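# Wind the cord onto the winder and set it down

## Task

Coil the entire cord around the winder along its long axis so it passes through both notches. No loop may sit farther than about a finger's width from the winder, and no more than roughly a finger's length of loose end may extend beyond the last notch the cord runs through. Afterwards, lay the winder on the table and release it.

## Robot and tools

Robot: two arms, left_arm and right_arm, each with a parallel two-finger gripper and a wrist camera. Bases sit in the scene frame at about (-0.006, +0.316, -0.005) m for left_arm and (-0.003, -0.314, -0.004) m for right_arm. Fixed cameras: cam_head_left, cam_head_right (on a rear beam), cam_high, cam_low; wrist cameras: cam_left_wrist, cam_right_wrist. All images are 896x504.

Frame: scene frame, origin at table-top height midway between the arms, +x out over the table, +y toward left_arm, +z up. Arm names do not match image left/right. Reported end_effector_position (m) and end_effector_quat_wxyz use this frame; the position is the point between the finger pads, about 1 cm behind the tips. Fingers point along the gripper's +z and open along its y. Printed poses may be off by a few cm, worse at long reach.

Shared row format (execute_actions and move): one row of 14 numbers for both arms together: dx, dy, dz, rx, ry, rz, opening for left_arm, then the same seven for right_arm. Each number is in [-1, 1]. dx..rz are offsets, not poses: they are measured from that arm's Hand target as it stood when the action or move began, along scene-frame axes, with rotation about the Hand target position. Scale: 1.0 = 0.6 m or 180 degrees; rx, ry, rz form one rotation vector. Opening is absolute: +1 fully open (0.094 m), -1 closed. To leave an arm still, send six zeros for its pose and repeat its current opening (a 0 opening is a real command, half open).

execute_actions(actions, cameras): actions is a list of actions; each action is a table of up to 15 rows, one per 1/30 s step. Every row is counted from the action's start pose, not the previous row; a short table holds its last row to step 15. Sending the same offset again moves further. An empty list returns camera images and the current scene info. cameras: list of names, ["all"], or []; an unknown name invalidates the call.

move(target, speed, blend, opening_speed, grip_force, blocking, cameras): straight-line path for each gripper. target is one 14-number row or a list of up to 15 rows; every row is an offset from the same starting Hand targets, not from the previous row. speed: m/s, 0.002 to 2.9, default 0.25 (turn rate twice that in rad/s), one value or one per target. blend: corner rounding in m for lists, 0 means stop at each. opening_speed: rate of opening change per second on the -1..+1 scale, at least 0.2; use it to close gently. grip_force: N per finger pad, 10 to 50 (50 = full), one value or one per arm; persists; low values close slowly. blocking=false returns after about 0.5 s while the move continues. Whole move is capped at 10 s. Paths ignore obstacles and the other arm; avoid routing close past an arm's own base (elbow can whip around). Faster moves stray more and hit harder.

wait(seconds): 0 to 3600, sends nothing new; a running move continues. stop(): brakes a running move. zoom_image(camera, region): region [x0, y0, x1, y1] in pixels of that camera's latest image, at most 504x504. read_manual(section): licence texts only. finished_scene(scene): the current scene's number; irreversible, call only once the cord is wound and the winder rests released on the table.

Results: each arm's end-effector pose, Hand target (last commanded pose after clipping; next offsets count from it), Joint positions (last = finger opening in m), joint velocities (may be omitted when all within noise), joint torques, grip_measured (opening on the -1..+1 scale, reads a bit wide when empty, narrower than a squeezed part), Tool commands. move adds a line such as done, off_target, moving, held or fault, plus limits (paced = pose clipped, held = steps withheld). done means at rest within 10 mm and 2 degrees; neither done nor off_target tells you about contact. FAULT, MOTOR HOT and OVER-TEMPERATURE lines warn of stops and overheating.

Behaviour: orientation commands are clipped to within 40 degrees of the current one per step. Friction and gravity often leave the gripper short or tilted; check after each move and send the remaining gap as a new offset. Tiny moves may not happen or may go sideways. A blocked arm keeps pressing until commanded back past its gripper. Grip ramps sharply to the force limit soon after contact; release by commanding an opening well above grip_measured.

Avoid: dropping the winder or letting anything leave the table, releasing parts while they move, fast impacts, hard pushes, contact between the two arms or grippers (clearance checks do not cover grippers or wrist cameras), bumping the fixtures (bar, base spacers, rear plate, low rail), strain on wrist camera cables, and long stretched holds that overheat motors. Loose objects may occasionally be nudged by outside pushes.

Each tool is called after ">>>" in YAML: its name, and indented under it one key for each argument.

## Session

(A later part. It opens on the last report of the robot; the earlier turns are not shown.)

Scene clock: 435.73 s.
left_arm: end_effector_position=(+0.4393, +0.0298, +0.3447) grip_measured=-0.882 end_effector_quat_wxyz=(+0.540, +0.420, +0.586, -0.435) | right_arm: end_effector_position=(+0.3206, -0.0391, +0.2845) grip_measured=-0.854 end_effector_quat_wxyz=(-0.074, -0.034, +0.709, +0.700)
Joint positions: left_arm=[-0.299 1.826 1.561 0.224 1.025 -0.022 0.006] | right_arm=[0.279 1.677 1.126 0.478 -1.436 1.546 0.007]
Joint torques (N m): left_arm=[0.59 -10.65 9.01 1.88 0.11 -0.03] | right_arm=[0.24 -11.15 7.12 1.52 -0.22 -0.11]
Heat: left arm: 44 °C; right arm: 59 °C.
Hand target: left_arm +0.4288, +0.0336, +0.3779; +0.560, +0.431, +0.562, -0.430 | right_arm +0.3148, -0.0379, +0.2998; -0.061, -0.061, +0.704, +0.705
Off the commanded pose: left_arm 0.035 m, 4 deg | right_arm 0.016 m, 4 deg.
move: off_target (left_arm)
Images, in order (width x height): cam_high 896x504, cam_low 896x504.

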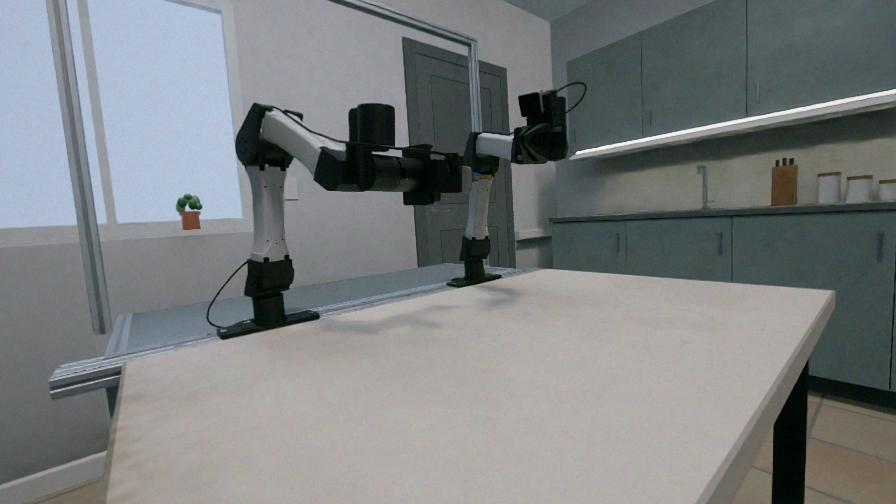

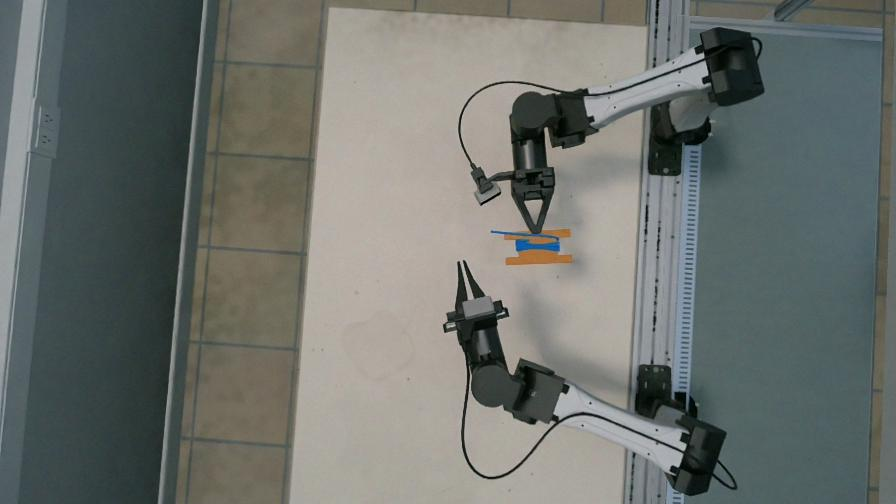

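>>> move:
  target: [-0.055,0.0,-0.12,-0.13,0.483,0,-0.75,0,0,0,0,0,0,-1]
  cameras: ["cam_low","cam_high","cam_left_wrist","cam_right_wrist","cam_head_left"]

>>> zoom_image:
  camera: "cam_low"
  region: [450, 200, 600, 320]

>>> zoom_image:
  camera: "cam_high"
  region: [420, 110, 570, 230]

Scene clock: 458.97 s.
left_arm: end_effector_position=(+0.4031, +0.0328, +0.2824) grip_measured=-0.752 end_effector_quat_wxyz=(+0.069, -0.110, +0.712, -0.690) | right_arm: end_effector_position=(+0.3206, -0.0391, +0.2845) grip_measured=-0.854 end_effector_quat_wxyz=(-0.074, -0.034, +0.709, +0.700)
Joint positions: left_arm=[-0.316 1.743 1.206 0.497 1.025 -1.591 0.012] | right_arm=[0.279 1.677 1.126 0.478 -1.436 1.546 0.007]
Joint torques (N m): left_arm=[-0.35 -10.02 5.87 2.4 -0.16 -0.03] | right_arm=[0.09 -10.91 6.95 1.57 -0.25 -0.14]
Heat: left arm: 46 °C; right arm: 59 °C.
Hand target: left_arm +0.3958, +0.0337, +0.3058; +0.091, -0.092, +0.701, -0.702 | right_arm +0.3148, -0.0379, +0.2998; -0.061, -0.061, +0.704, +0.705
Off the commanded pose: left_arm 0.025 m, 4 deg | right_arm 0.016 m, 4 deg.
move: off_target (left_arm)
cam_left_wrist: T_world_to_cam=[[0.03547, -0.00793, 0.99934, -0.29562], [-0.98391, 0.17492, 0.03631, 0.4196], [-0.17509, -0.98455, -0.0016, 0.19374]] pos_world=[0.45726, 0.11501, 0.2805]
cam_right_wrist: T_world_to_cam=[[-0.03829, -0.01862, -0.99909, 0.29507], [-0.82009, -0.57069, 0.04206, 0.2662], [-0.57096, 0.82095, 0.00658, 0.30253]] pos_world=[0.40233, -0.09095, 0.28162]
Images, in order (width x height): cam_head_left 896x504, cam_high 896x504, cam_low 896x504, cam_left_wrist 896x504, cam_right_wrist 896x504.

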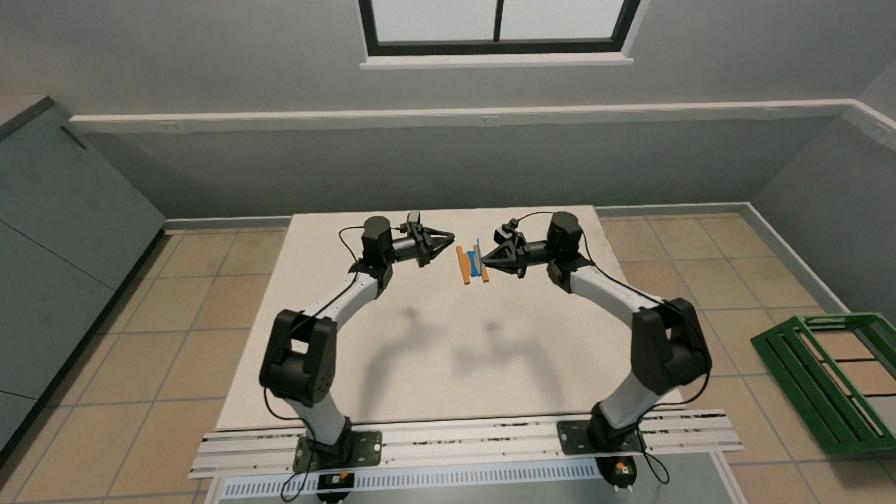

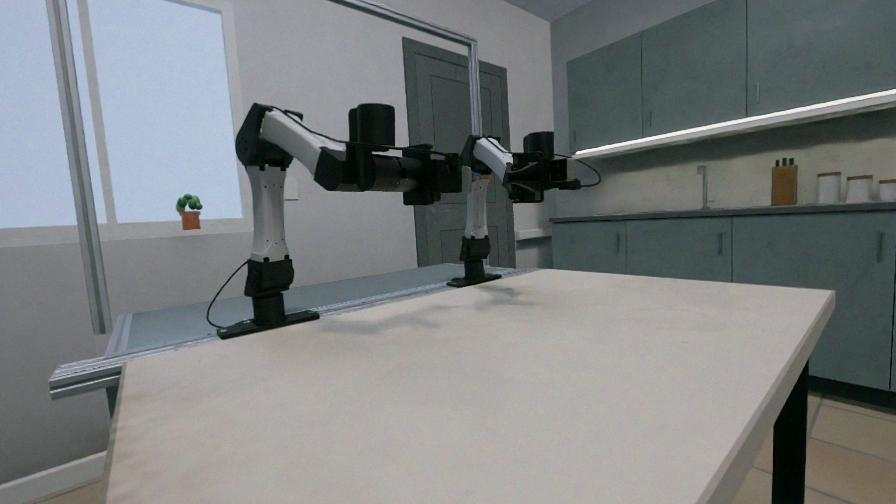

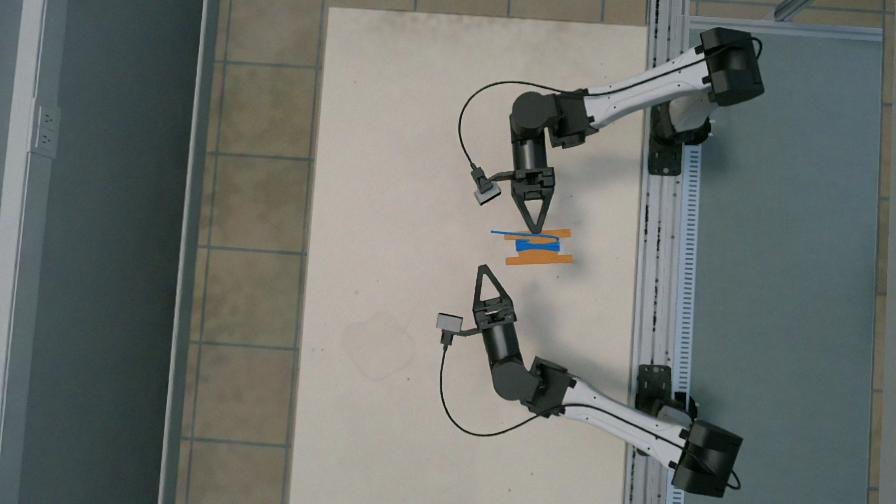

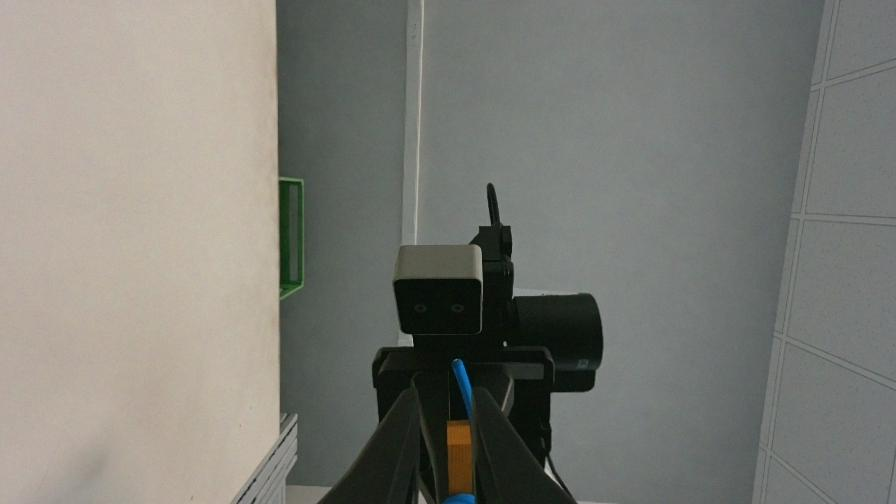

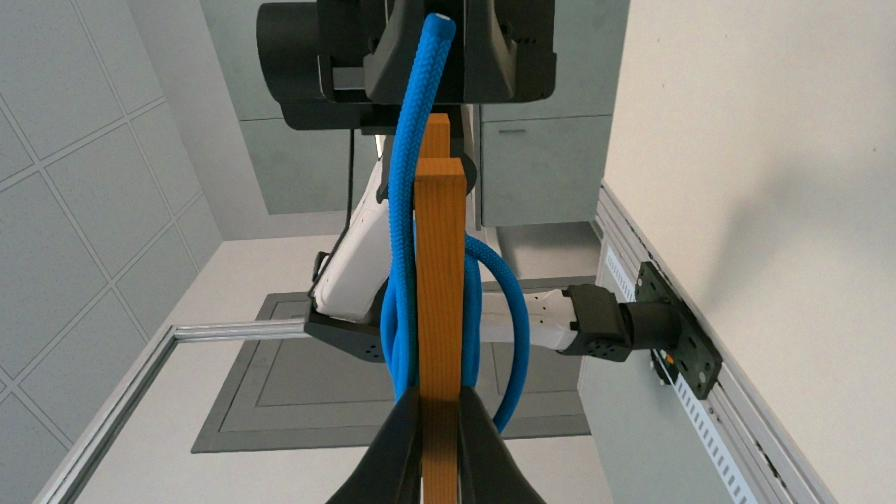

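Scaled by 3.360 from the camera's image (finer frame: 1280x720).

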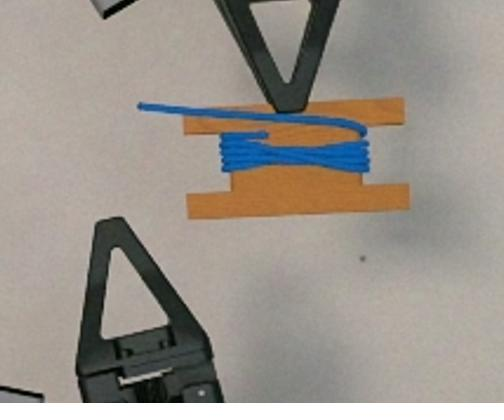

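Scaled by 3.360 from the camera's image (finer frame: 1280x720).

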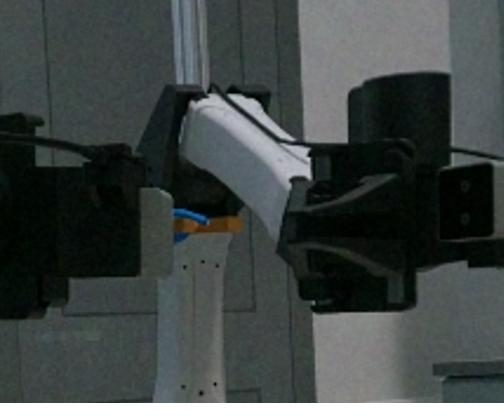

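>>> move:
  target:
    - [-0.004,-0.08,0.01,0,0,0,-0.55,0,0,0,0,0,0,-1]
    - [-0.004,-0.132,0.01,0,0,0,-0.55,0,0,0,0,0,0,-1]
  speed: 0.1
  cameras: ["cam_low","cam_left_wrist","cam_right_wrist"]

>>> zoom_image:
  camera: "cam_low"
  region: [450, 200, 600, 320]

Scene clock: 479.90 s.
left_arm: end_effector_position=(+0.3915, -0.0359, +0.3001) grip_measured=-0.552 end_effector_quat_wxyz=(+0.083, -0.104, +0.708, -0.694) | right_arm: end_effector_position=(+0.3197, -0.0392, +0.2865) grip_measured=-0.854 end_effector_quat_wxyz=(-0.069, -0.043, +0.708, +0.702)
Joint positions: left_arm=[-0.495 1.777 1.304 0.464 0.836 -1.593 0.021] | right_arm=[0.279 1.677 1.126 0.498 -1.441 1.546 0.007]
Joint torques (N m): left_arm=[-1.69 -5.87 9.66 2.24 -0.21 0.06] | right_arm=[0.36 -10.76 6.95 1.41 -0.13 0.01]
Heat: left arm: 46 °C; right arm: 59 °C.
Hand target: left_arm +0.3934, -0.0456, +0.3118; +0.091, -0.092, +0.701, -0.702 | right_arm +0.3148, -0.0379, +0.2998; -0.060, -0.061, +0.704, +0.705
Off the commanded pose: left_arm 0.015 m, 2 deg | right_arm 0.014 m, 2 deg.
move: off_target (left_arm)
cam_left_wrist: T_world_to_cam=[[0.00733, 0.00015, 0.99997, -0.30226], [-0.98627, 0.16496, 0.00721, 0.42881], [-0.16495, -0.9863, 0.00136, 0.11912]] pos_world=[0.44479, 0.0468, 0.299]
cam_right_wrist: T_world_to_cam=[[-0.01884, -0.01262, -0.99974, 0.29128], [-0.81749, -0.5755, 0.02267, 0.26989], [-0.57564, 0.8177, 0.00053, 0.3052]] pos_world=[0.4018, -0.09056, 0.28492]

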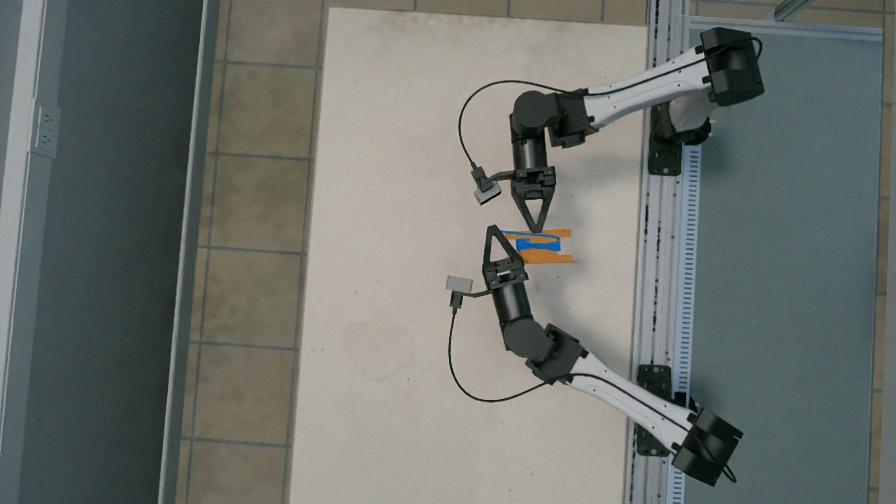

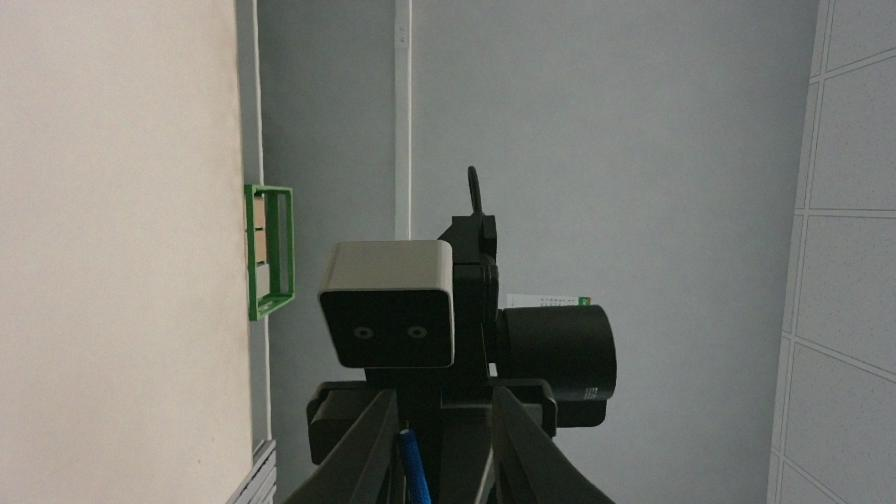

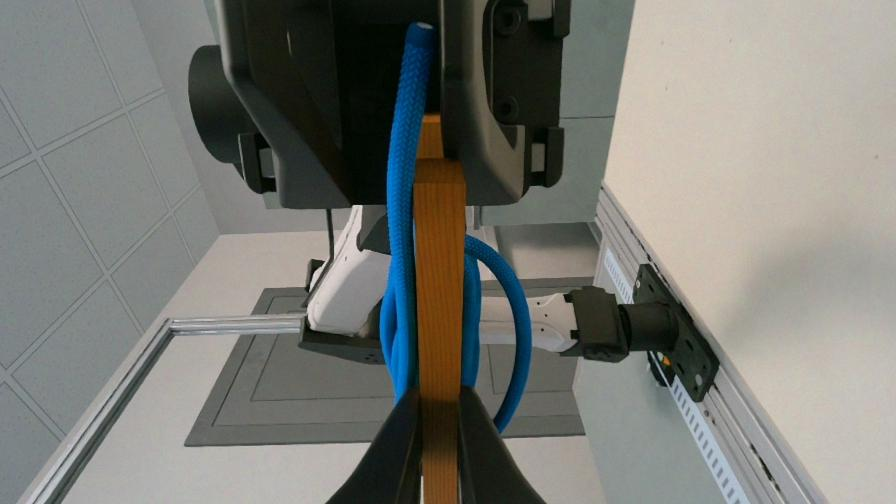

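Scaled by 3.360 from the camera's image (finer frame: 1280x720).

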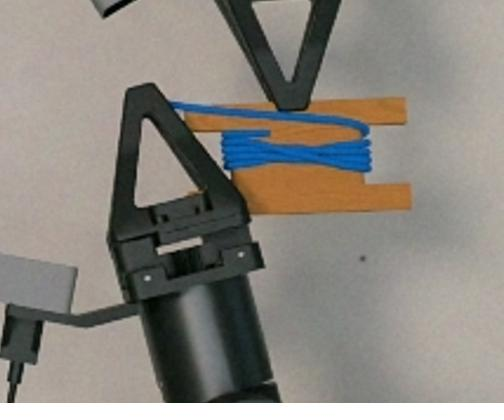

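>>> move:
  target:
    - [0,0,-0.013,0,0,0,-0.55,0,0,0,0,0,0,-1]
    - [0,0,-0.013,0,0,0,-1,0,0,0,0,0,0,-1]
    - [0,0.042,-0.02,0,0,0,-1,0,0,0,0,0,0,-1]
    - [0,0.042,-0.02,0,0,0,-0.65,0,0,0,0,0,0,-1]
    - [0.01,0.14,-0.012,0,0,0,-0.65,0,0,0,0,0,0,-1]
  speed: 0.08
  cameras: ["cam_low","cam_left_wrist","cam_right_wrist"]

>>> zoom_image:
  camera: "cam_low"
  region: [450, 200, 600, 320]

Scene clock: 496.00 s.
left_arm: end_effector_position=(+0.4086, +0.0348, +0.2824) grip_measured=-0.652 end_effector_quat_wxyz=(+0.072, -0.118, +0.709, -0.691) | right_arm: end_effector_position=(+0.3190, -0.0374, +0.2873) grip_measured=-0.854 end_effector_quat_wxyz=(-0.070, -0.042, +0.708, +0.702)
Joint positions: left_arm=[-0.311 1.753 1.213 0.51 1.015 -1.607 0.016] | right_arm=[0.284 1.676 1.128 0.496 -1.436 1.55 0.007]
Joint torques (N m): left_arm=[0.54 -10.1 5.79 2.34 0.08 0.12] | right_arm=[-0.46 -10.7 6.68 1.44 -0.13 -0.08]
Heat: left arm: 45 °C; right arm: 59 °C.
Hand target: left_arm +0.3994, +0.0384, +0.3047; +0.091, -0.092, +0.701, -0.702 | right_arm +0.3147, -0.0379, +0.2999; -0.061, -0.061, +0.704, +0.705
Off the commanded pose: left_arm 0.024 m, 4 deg | right_arm 0.013 m, 3 deg.
move: off_target (left_arm); target 2's new opening was sent with left_arm's hand 0.011 m and 2 deg from that target; target 4's new opening was sent with left_arm's hand 0.014 m and 3 deg from that target
cam_left_wrist: T_world_to_cam=[[0.04259, -0.00112, 0.99909, -0.29886], [-0.98627, 0.15964, 0.04223, 0.4245], [-0.15954, -0.98718, 0.00569, 0.18832]] pos_world=[0.46144, 0.1178, 0.27959]
cam_right_wrist: T_world_to_cam=[[-0.02182, -0.01325, -0.99967, 0.29291], [-0.8172, -0.5758, 0.02547, 0.26941], [-0.57595, 0.81749, 0.00174, 0.30308]] pos_world=[0.40111, -0.08876, 0.28542]

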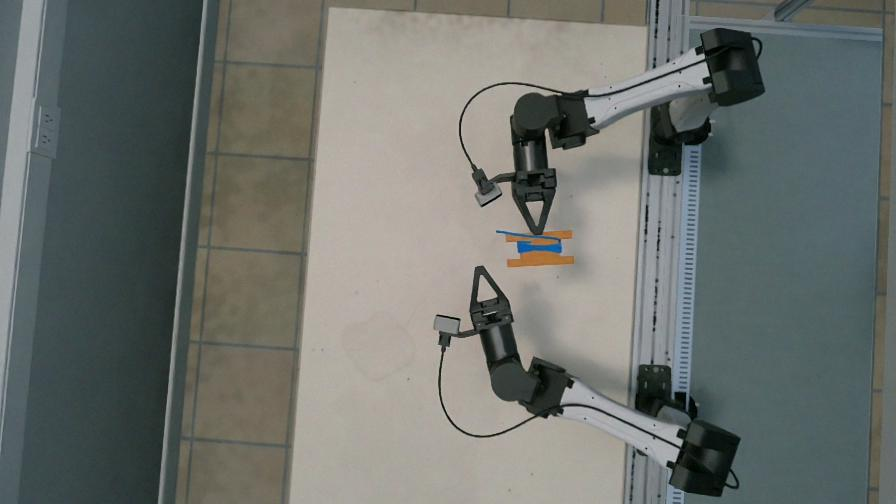

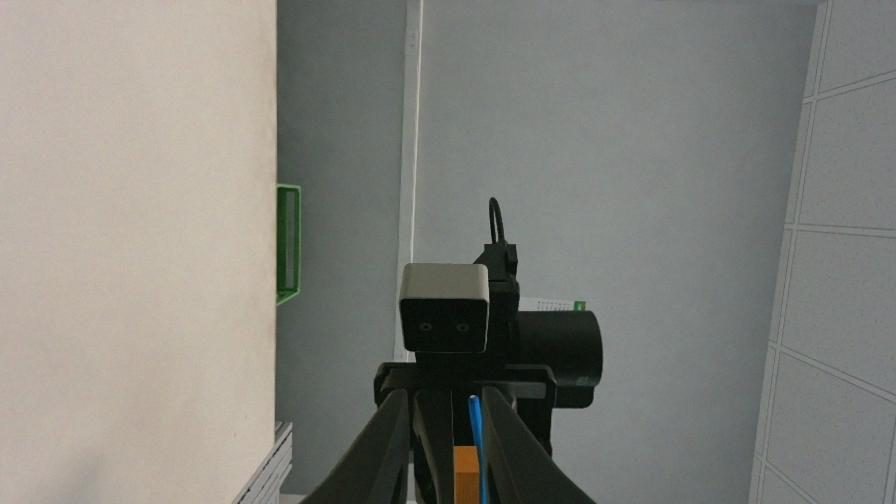

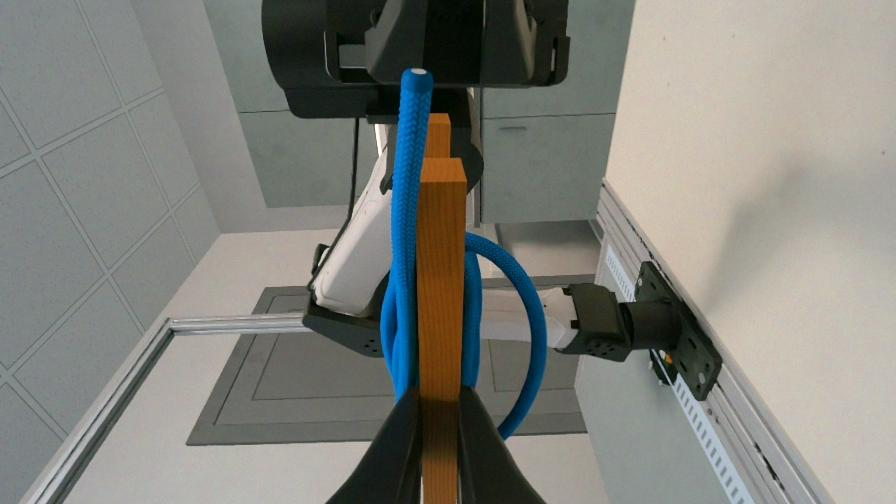

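Scaled by 3.360 from the camera's image (finer frame: 1280x720).

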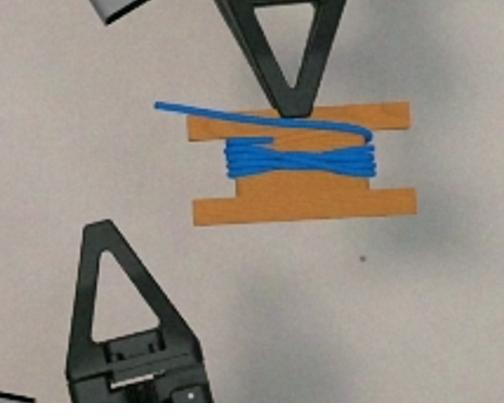

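>>> move:
  target:
    - [-0.012,-0.11,-0.006,0,0,0,-0.65,0,0,0,0,0,0,-1]
    - [-0.014,-0.15,-0.006,0,0,0,-0.65,0,0,0,0,0,0,-1]
    - [-0.014,-0.15,-0.006,0,0,0,-1,0,0,0,0,0,0,-1]
  speed: 0.1
  cameras: ["cam_low","cam_left_wrist","cam_right_wrist"]

>>> zoom_image:
  camera: "cam_low"
  region: [450, 200, 600, 320]

Scene clock: 515.33 s.
left_arm: end_effector_position=(+0.3917, -0.0384, +0.2915) grip_measured=-0.946 end_effector_quat_wxyz=(+0.081, -0.110, +0.706, -0.695) | right_arm: end_effector_position=(+0.3193, -0.0420, +0.2882) grip_measured=-0.854 end_effector_quat_wxyz=(-0.070, -0.046, +0.707, +0.702)
Joint positions: left_arm=[-0.502 1.787 1.281 0.5 0.822 -1.606 0.003] | right_arm=[0.271 1.676 1.128 0.503 -1.455 1.55 0.007]
Joint torques (N m): left_arm=[-2.59 -5.75 9.28 2.31 -0.24 0.2] | right_arm=[0.7 -10.71 6.69 1.42 0.07 0]
Heat: left arm: 46 °C; right arm: 58 °C.
Hand target: left_arm +0.3911, -0.0514, +0.3010; +0.091, -0.092, +0.701, -0.701 | right_arm +0.3148, -0.0379, +0.2999; -0.061, -0.061, +0.704, +0.705
Off the commanded pose: left_arm 0.016 m, 3 deg | right_arm 0.013 m, 2 deg.
move: off_target (left_arm); target 3's new opening was sent with left_arm's hand 0.015 m and 2 deg from that target
cam_left_wrist: T_world_to_cam=[[0.01805, 0.00444, 0.99983, -0.29777], [-0.98723, 0.15839, 0.01712, 0.42666], [-0.15829, -0.98737, 0.00724, 0.11237]] pos_world=[0.44438, 0.0447, 0.2896]
cam_right_wrist: T_world_to_cam=[[-0.0155, -0.01042, -0.99983, 0.29193], [-0.81383, -0.5808, 0.01867, 0.26757], [-0.58089, 0.81398, 0.00052, 0.30887]] pos_world=[0.4017, -0.09296, 0.28672]

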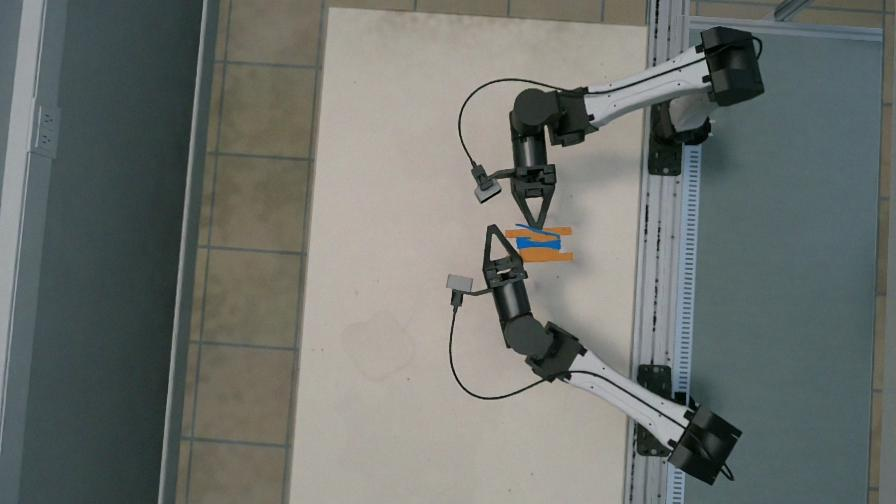

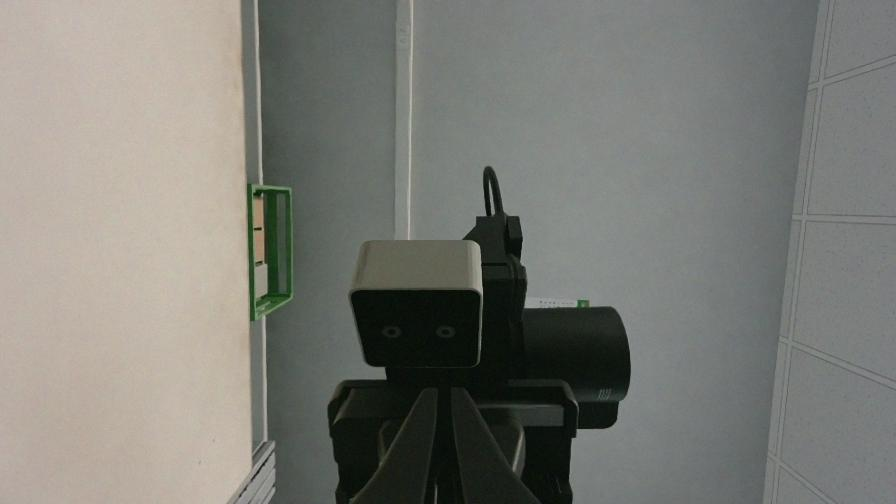

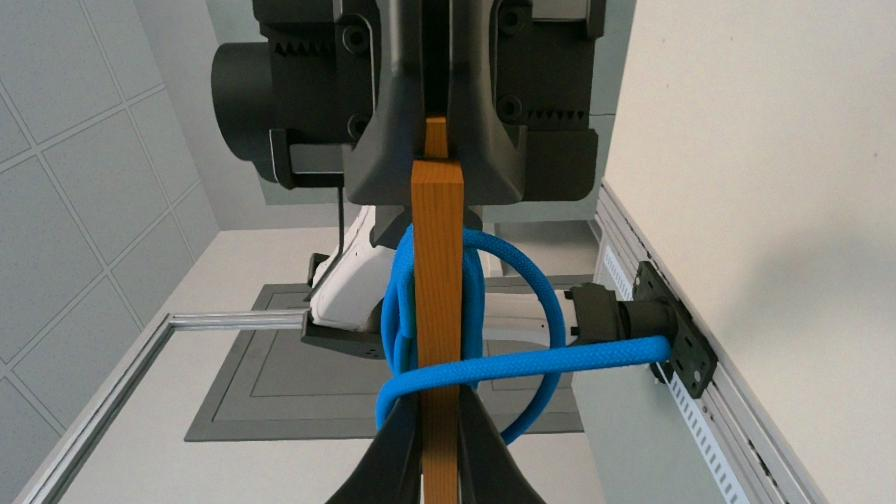

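Scaled by 3.360 from the camera's image (finer frame: 1280x720).

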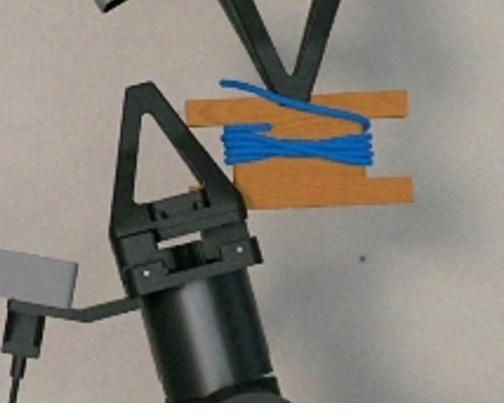

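>>> move:
  target:
    - [0,0,0,0,0,0,-0.5,0,0,0,0,0,0,-1]
    - [0,0.14,0,0,0,0,-0.5,0,0,0,0,0,0,-1]
    - [0.0,0.16,0.12,0.13,-0.483,0,-0.7,0,0,0,0,0,0,-1]
  speed: 0.12
  cameras: ["cam_low","cam_left_wrist","cam_right_wrist","cam_high"]

>>> zoom_image:
  camera: "cam_low"
  region: [450, 200, 600, 320]

>>> zoom_image:
  camera: "cam_high"
  region: [420, 110, 570, 230]

Scene clock: 548.87 s.
left_arm: end_effector_position=(+0.4000, +0.0399, +0.3413) grip_measured=-0.698 end_effector_quat_wxyz=(+0.535, +0.415, +0.589, -0.441) | right_arm: end_effector_position=(+0.3170, -0.0376, +0.2881) grip_measured=-0.854 end_effector_quat_wxyz=(-0.074, -0.046, +0.707, +0.702)
Joint positions: left_arm=[-0.302 1.673 1.365 0.268 1.024 -0.042 0.014] | right_arm=[0.285 1.676 1.128 0.502 -1.447 1.556 0.007]
Joint torques (N m): left_arm=[0.83 -9.42 9.06 1.89 0.1 0.16] | right_arm=[-0.53 -10.61 6.68 1.49 -0.11 -0.18]
Heat: left arm: 48 °C; right arm: 58 °C.
Hand target: left_arm +0.3910, +0.0445, +0.3730; +0.560, +0.431, +0.562, -0.430 | right_arm +0.3148, -0.0379, +0.2999; -0.061, -0.061, +0.704, +0.705
Off the commanded pose: left_arm 0.033 m, 5 deg | right_arm 0.012 m, 2 deg.
move: off_target (left_arm); target 3's new opening was sent with left_arm's hand 0.033 m and 5 deg from that target
cam_left_wrist: T_world_to_cam=[[-0.96758, -0.24633, 0.0558, 0.37846], [-0.15956, 0.42489, -0.89107, 0.38993], [0.19579, -0.87108, -0.45042, 0.20056]] pos_world=[0.38914, 0.10225, 0.41668]
cam_right_wrist: T_world_to_cam=[[-0.02238, -0.01216, -0.99968, 0.2939], [-0.81056, -0.58511, 0.02526, 0.26525], [-0.58523, 0.81086, 0.00323, 0.3044]] pos_world=[0.39972, -0.08806, 0.28612]
Images, in order (width x height): cam_high 896x504, cam_low 896x504, cam_left_wrist 896x504, cam_right_wrist 896x504.

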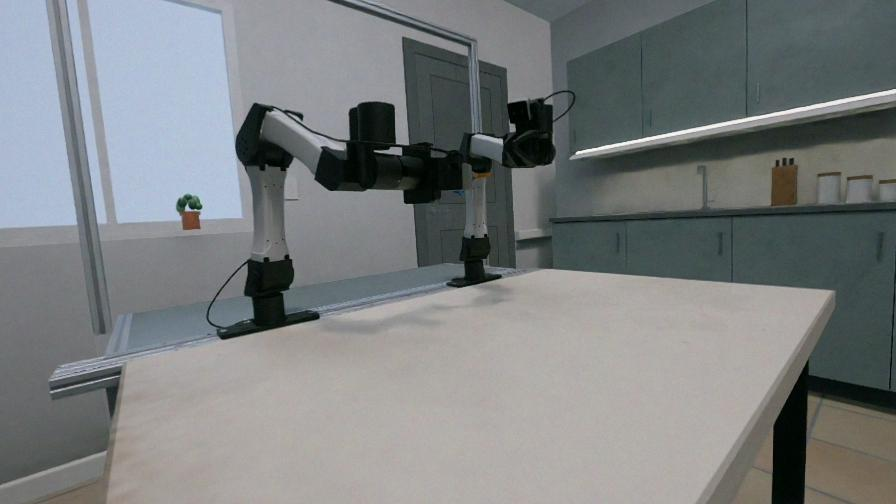

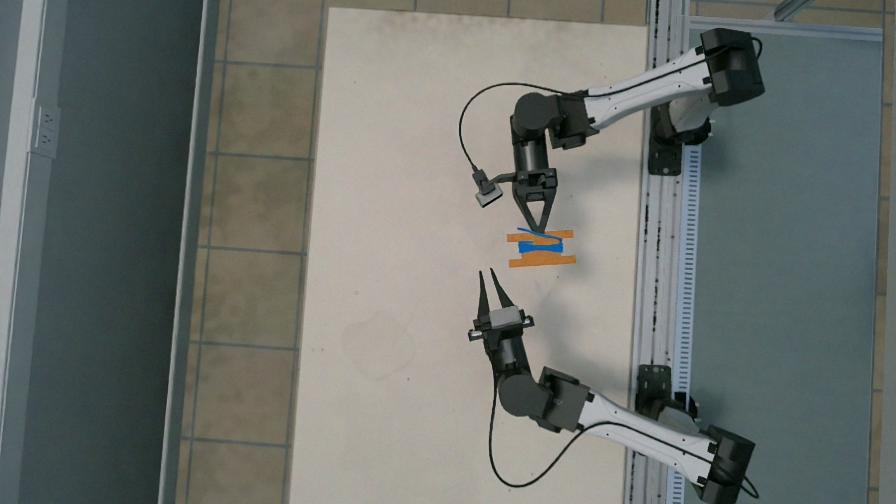

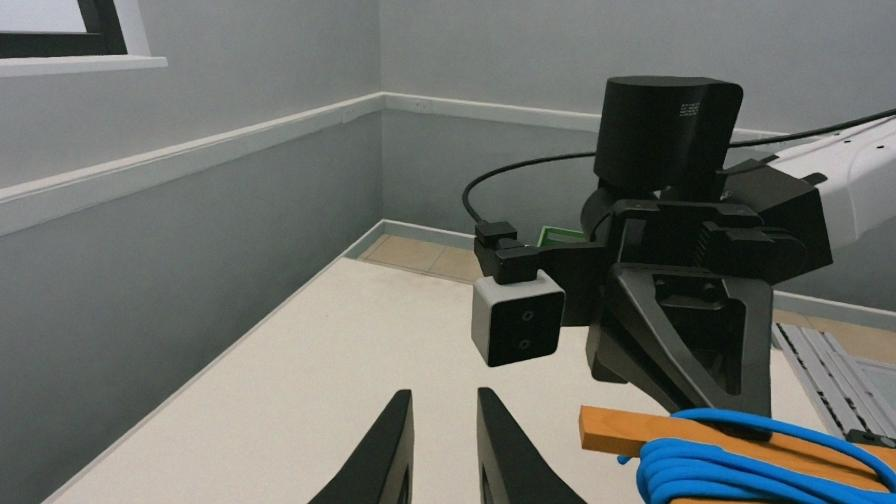

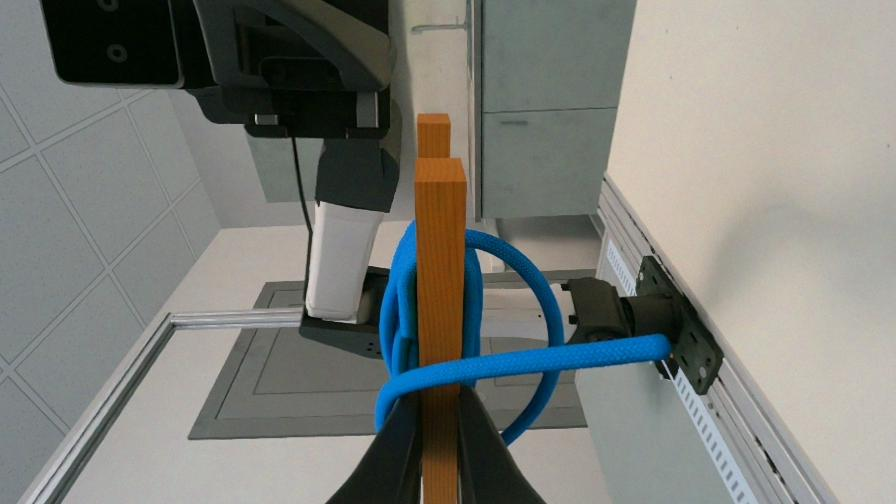

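Scaled by 3.360 from the camera's image (finer frame: 1280x720).

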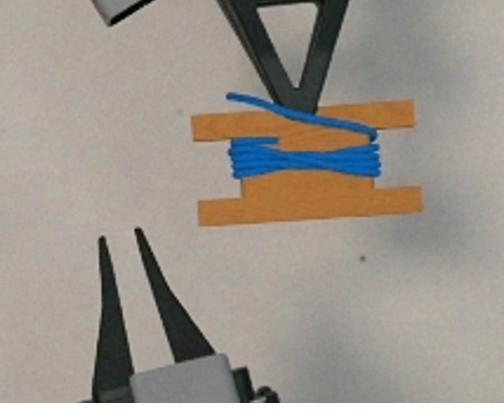

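Scaled by 3.360 from the camera's image (finer frame: 1280x720).

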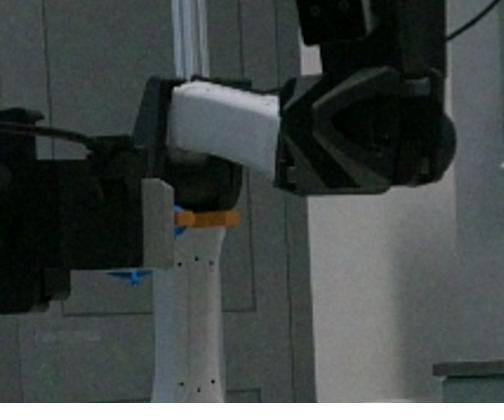

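>>> move:
  target: [-0.05,0.15,0.06,0,0,0.4167,-0.7,0,0,0,0,0,0,-1]

>>> move:
  target: [0,-0.08,0.0,0,0.4167,0,-0.6,0,0,0,0,0,0,-1]
  cameras: ["cam_low","cam_left_wrist"]

>>> zoom_image:
  camera: "cam_low"
  region: [450, 200, 600, 320]

Scene clock: 580.37 s.
left_arm: end_effector_position=(+0.3605, +0.1347, +0.3981) grip_measured=-0.698 end_effector_quat_wxyz=(+0.700, +0.005, +0.714, -0.003) | right_arm: end_effector_position=(+0.3170, -0.0376, +0.2881) grip_measured=-0.854 end_effector_quat_wxyz=(-0.074, -0.046, +0.707, +0.702)
Joint positions: left_arm=[-0.758 1.244 1.194 0.03 -0.722 -0.028 0.014] | right_arm=[0.285 1.676 1.128 0.502 -1.447 1.556 0.007]
Joint torques (N m): left_arm=[-0.42 -2.51 8.98 2.05 -0.26 0.11] | right_arm=[-0.24 -10.65 6.63 1.34 -0.04 -0.14]
Heat: left arm: 49 °C; right arm: 58 °C.
Hand target: left_arm +0.3610, +0.1344, +0.4090; +0.706, +0.000, +0.708, +0.000 | right_arm +0.3148, -0.0379, +0.2999; -0.061, -0.061, +0.704, +0.705
Off the commanded pose: left_arm 0.011 m, 1 deg | right_arm 0.012 m, 2 deg.
move: off_target (left_arm)

Scene clock: 584.07 s.
left_arm: end_effector_position=(+0.3583, +0.0874, +0.4095) grip_measured=-0.602 end_effector_quat_wxyz=(+0.397, +0.028, +0.908, -0.129) | right_arm: end_effector_position=(+0.3170, -0.0376, +0.2881) grip_measured=-0.854 end_effector_quat_wxyz=(-0.074, -0.046, +0.707, +0.702)
Joint positions: left_arm=[-0.657 1.977 2.834 -1.577 -0.209 -0.484 0.019] | right_arm=[0.285 1.676 1.128 0.502 -1.447 1.556 0.007]
Joint torques (N m): left_arm=[0.77 -4.78 5.24 1.87 -0.08 -0.14] | right_arm=[-0.25 -10.73 6.58 1.4 -0.06 -0.2]
Heat: left arm: 49 °C; right arm: 58 °C.
Hand target: left_arm +0.3610, +0.0864, +0.4090; +0.129, +0.000, +0.992, +0.000 | right_arm +0.3148, -0.0379, +0.2999; -0.061, -0.061, +0.704, +0.705
Off the commanded pose: left_arm 0.003 m, 36 deg | right_arm 0.012 m, 2 deg.
joint sent to its limit (left arm) — joint 4 (wrist pitch), lower limit. The joint targets are off in orientation, not in position.
move: off_target (left_arm)
cam_left_wrist: T_world_to_cam=[[-0.18169, -0.96018, 0.21225, 0.06272], [-0.91473, 0.08581, -0.39485, 0.52089], [0.36091, -0.26589, -0.89389, 0.35041]] pos_world=[0.3614, 0.10869, 0.5056]

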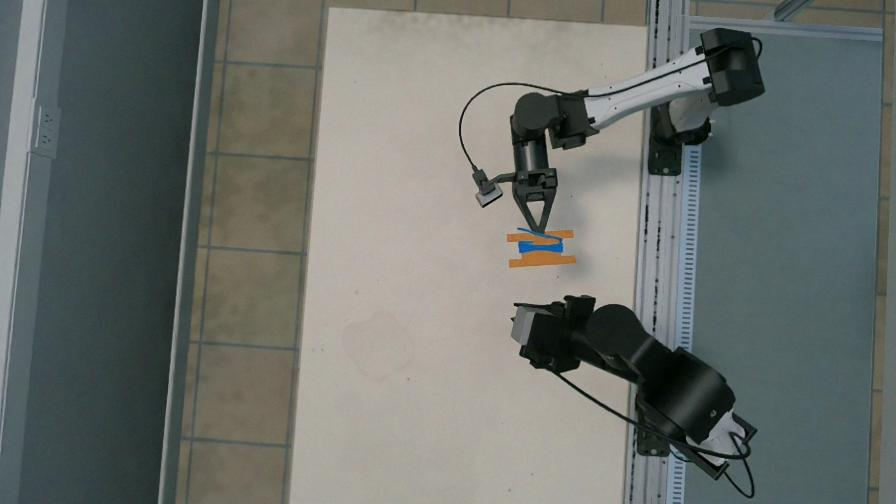

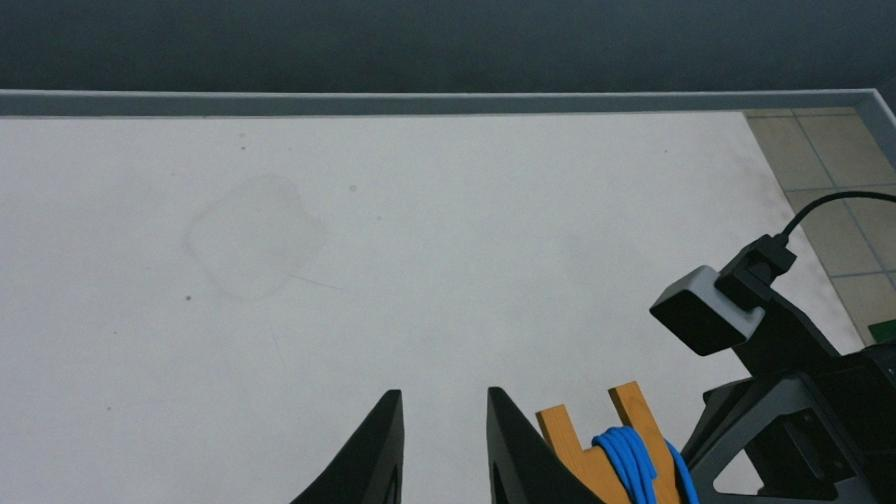

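Scaled by 3.360 from the camera's image (finer frame: 1280x720).

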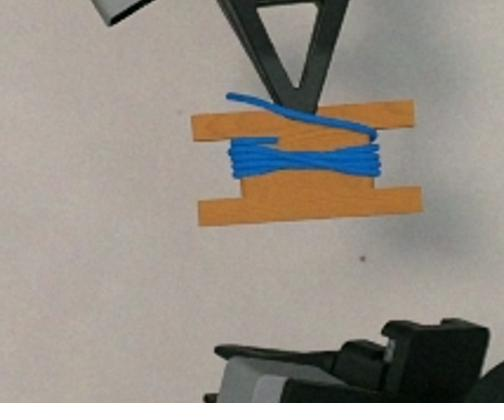

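>>> move:
  target: [-0.152,-0.194,-0.105,0,-0.139,0,-0.6,0,0,0,0,0,0,-1]
  speed: 0.2
  cameras: ["cam_low","cam_left_wrist","cam_high"]

>>> zoom_image:
  camera: "cam_low"
  region: [450, 200, 600, 320]

>>> zoom_image:
  camera: "cam_high"
  region: [420, 110, 570, 230]

Scene clock: 603.90 s.
left_arm: end_effector_position=(+0.2663, -0.0314, +0.3486) grip_measured=-0.602 end_effector_quat_wxyz=(+0.392, +0.030, +0.917, -0.073) | right_arm: end_effector_position=(+0.3170, -0.0376, +0.2881) grip_measured=-0.854 end_effector_quat_wxyz=(-0.074, -0.046, +0.707, +0.702)
Joint positions: left_arm=[-1.157 2.019 2.619 -1.577 -0.616 -0.88 0.019] | right_arm=[0.285 1.676 1.128 0.502 -1.447 1.556 0.007]
Joint torques (N m): left_arm=[0.36 -6.19 4.23 1.37 -0.66 -0.13] | right_arm=[-0.4 -10.76 6.75 1.42 -0.06 -0.14]
Heat: left arm: 46 °C; right arm: 58 °C.
Hand target: left_arm +0.2699, -0.0300, +0.3459; +0.341, +0.000, +0.940, +0.000 | right_arm +0.3148, -0.0379, +0.2999; -0.061, -0.061, +0.704, +0.705
Off the commanded pose: left_arm 0.005 m, 11 deg | right_arm 0.012 m, 2 deg.
joint sent to its limit (left arm) — joint 4 (wrist pitch), lower limit. The joint targets are off in orientation, not in position.
move: off_target (left_arm)
cam_left_wrist: T_world_to_cam=[[-0.14117, -0.98385, 0.11006, -0.03102], [-0.92243, 0.09035, -0.37546, 0.41824], [0.35945, -0.15453, -0.92028, 0.31065]] pos_world=[0.26975, -0.0203, 0.44633]
Images, in order (width x height): cam_high 896x504, cam_low 896x504, cam_left_wrist 896x504.

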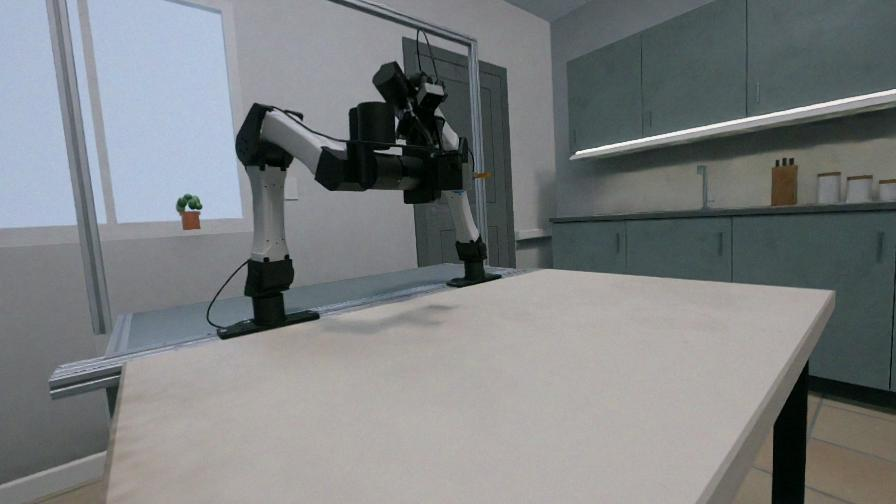

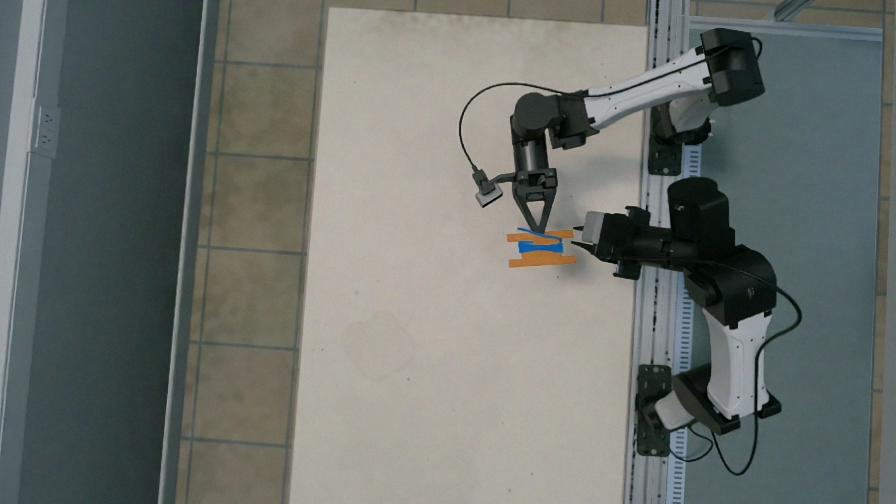

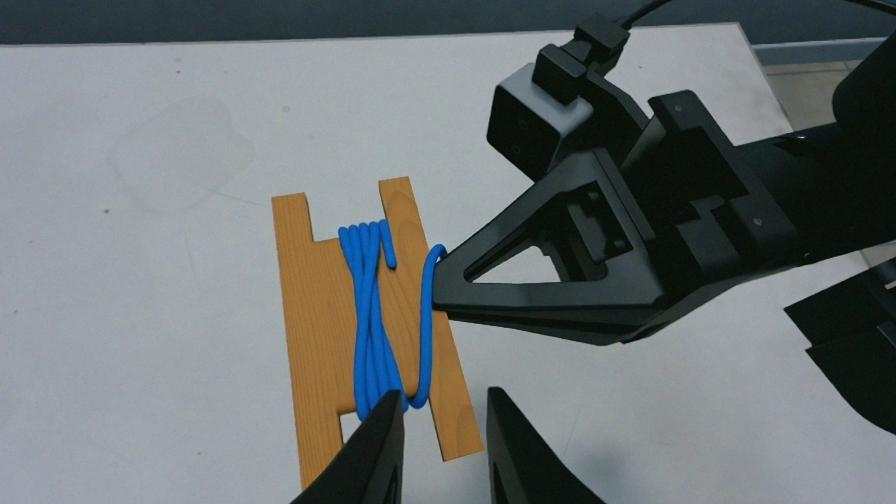

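Scaled by 3.360 from the camera's image (finer frame: 1280x720).

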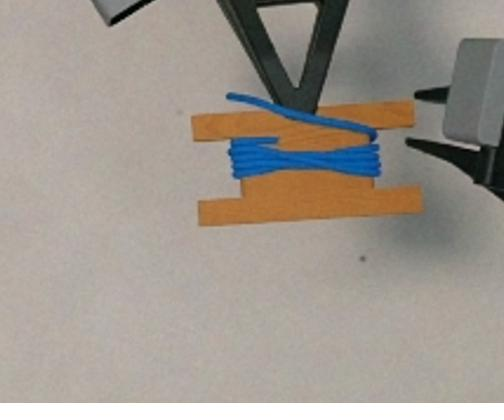

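Scaled by 3.360 from the camera's image (finer frame: 1280x720).

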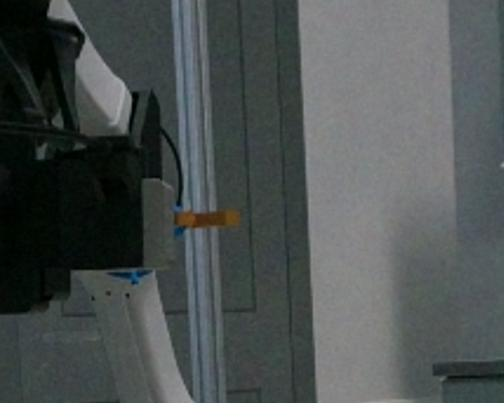

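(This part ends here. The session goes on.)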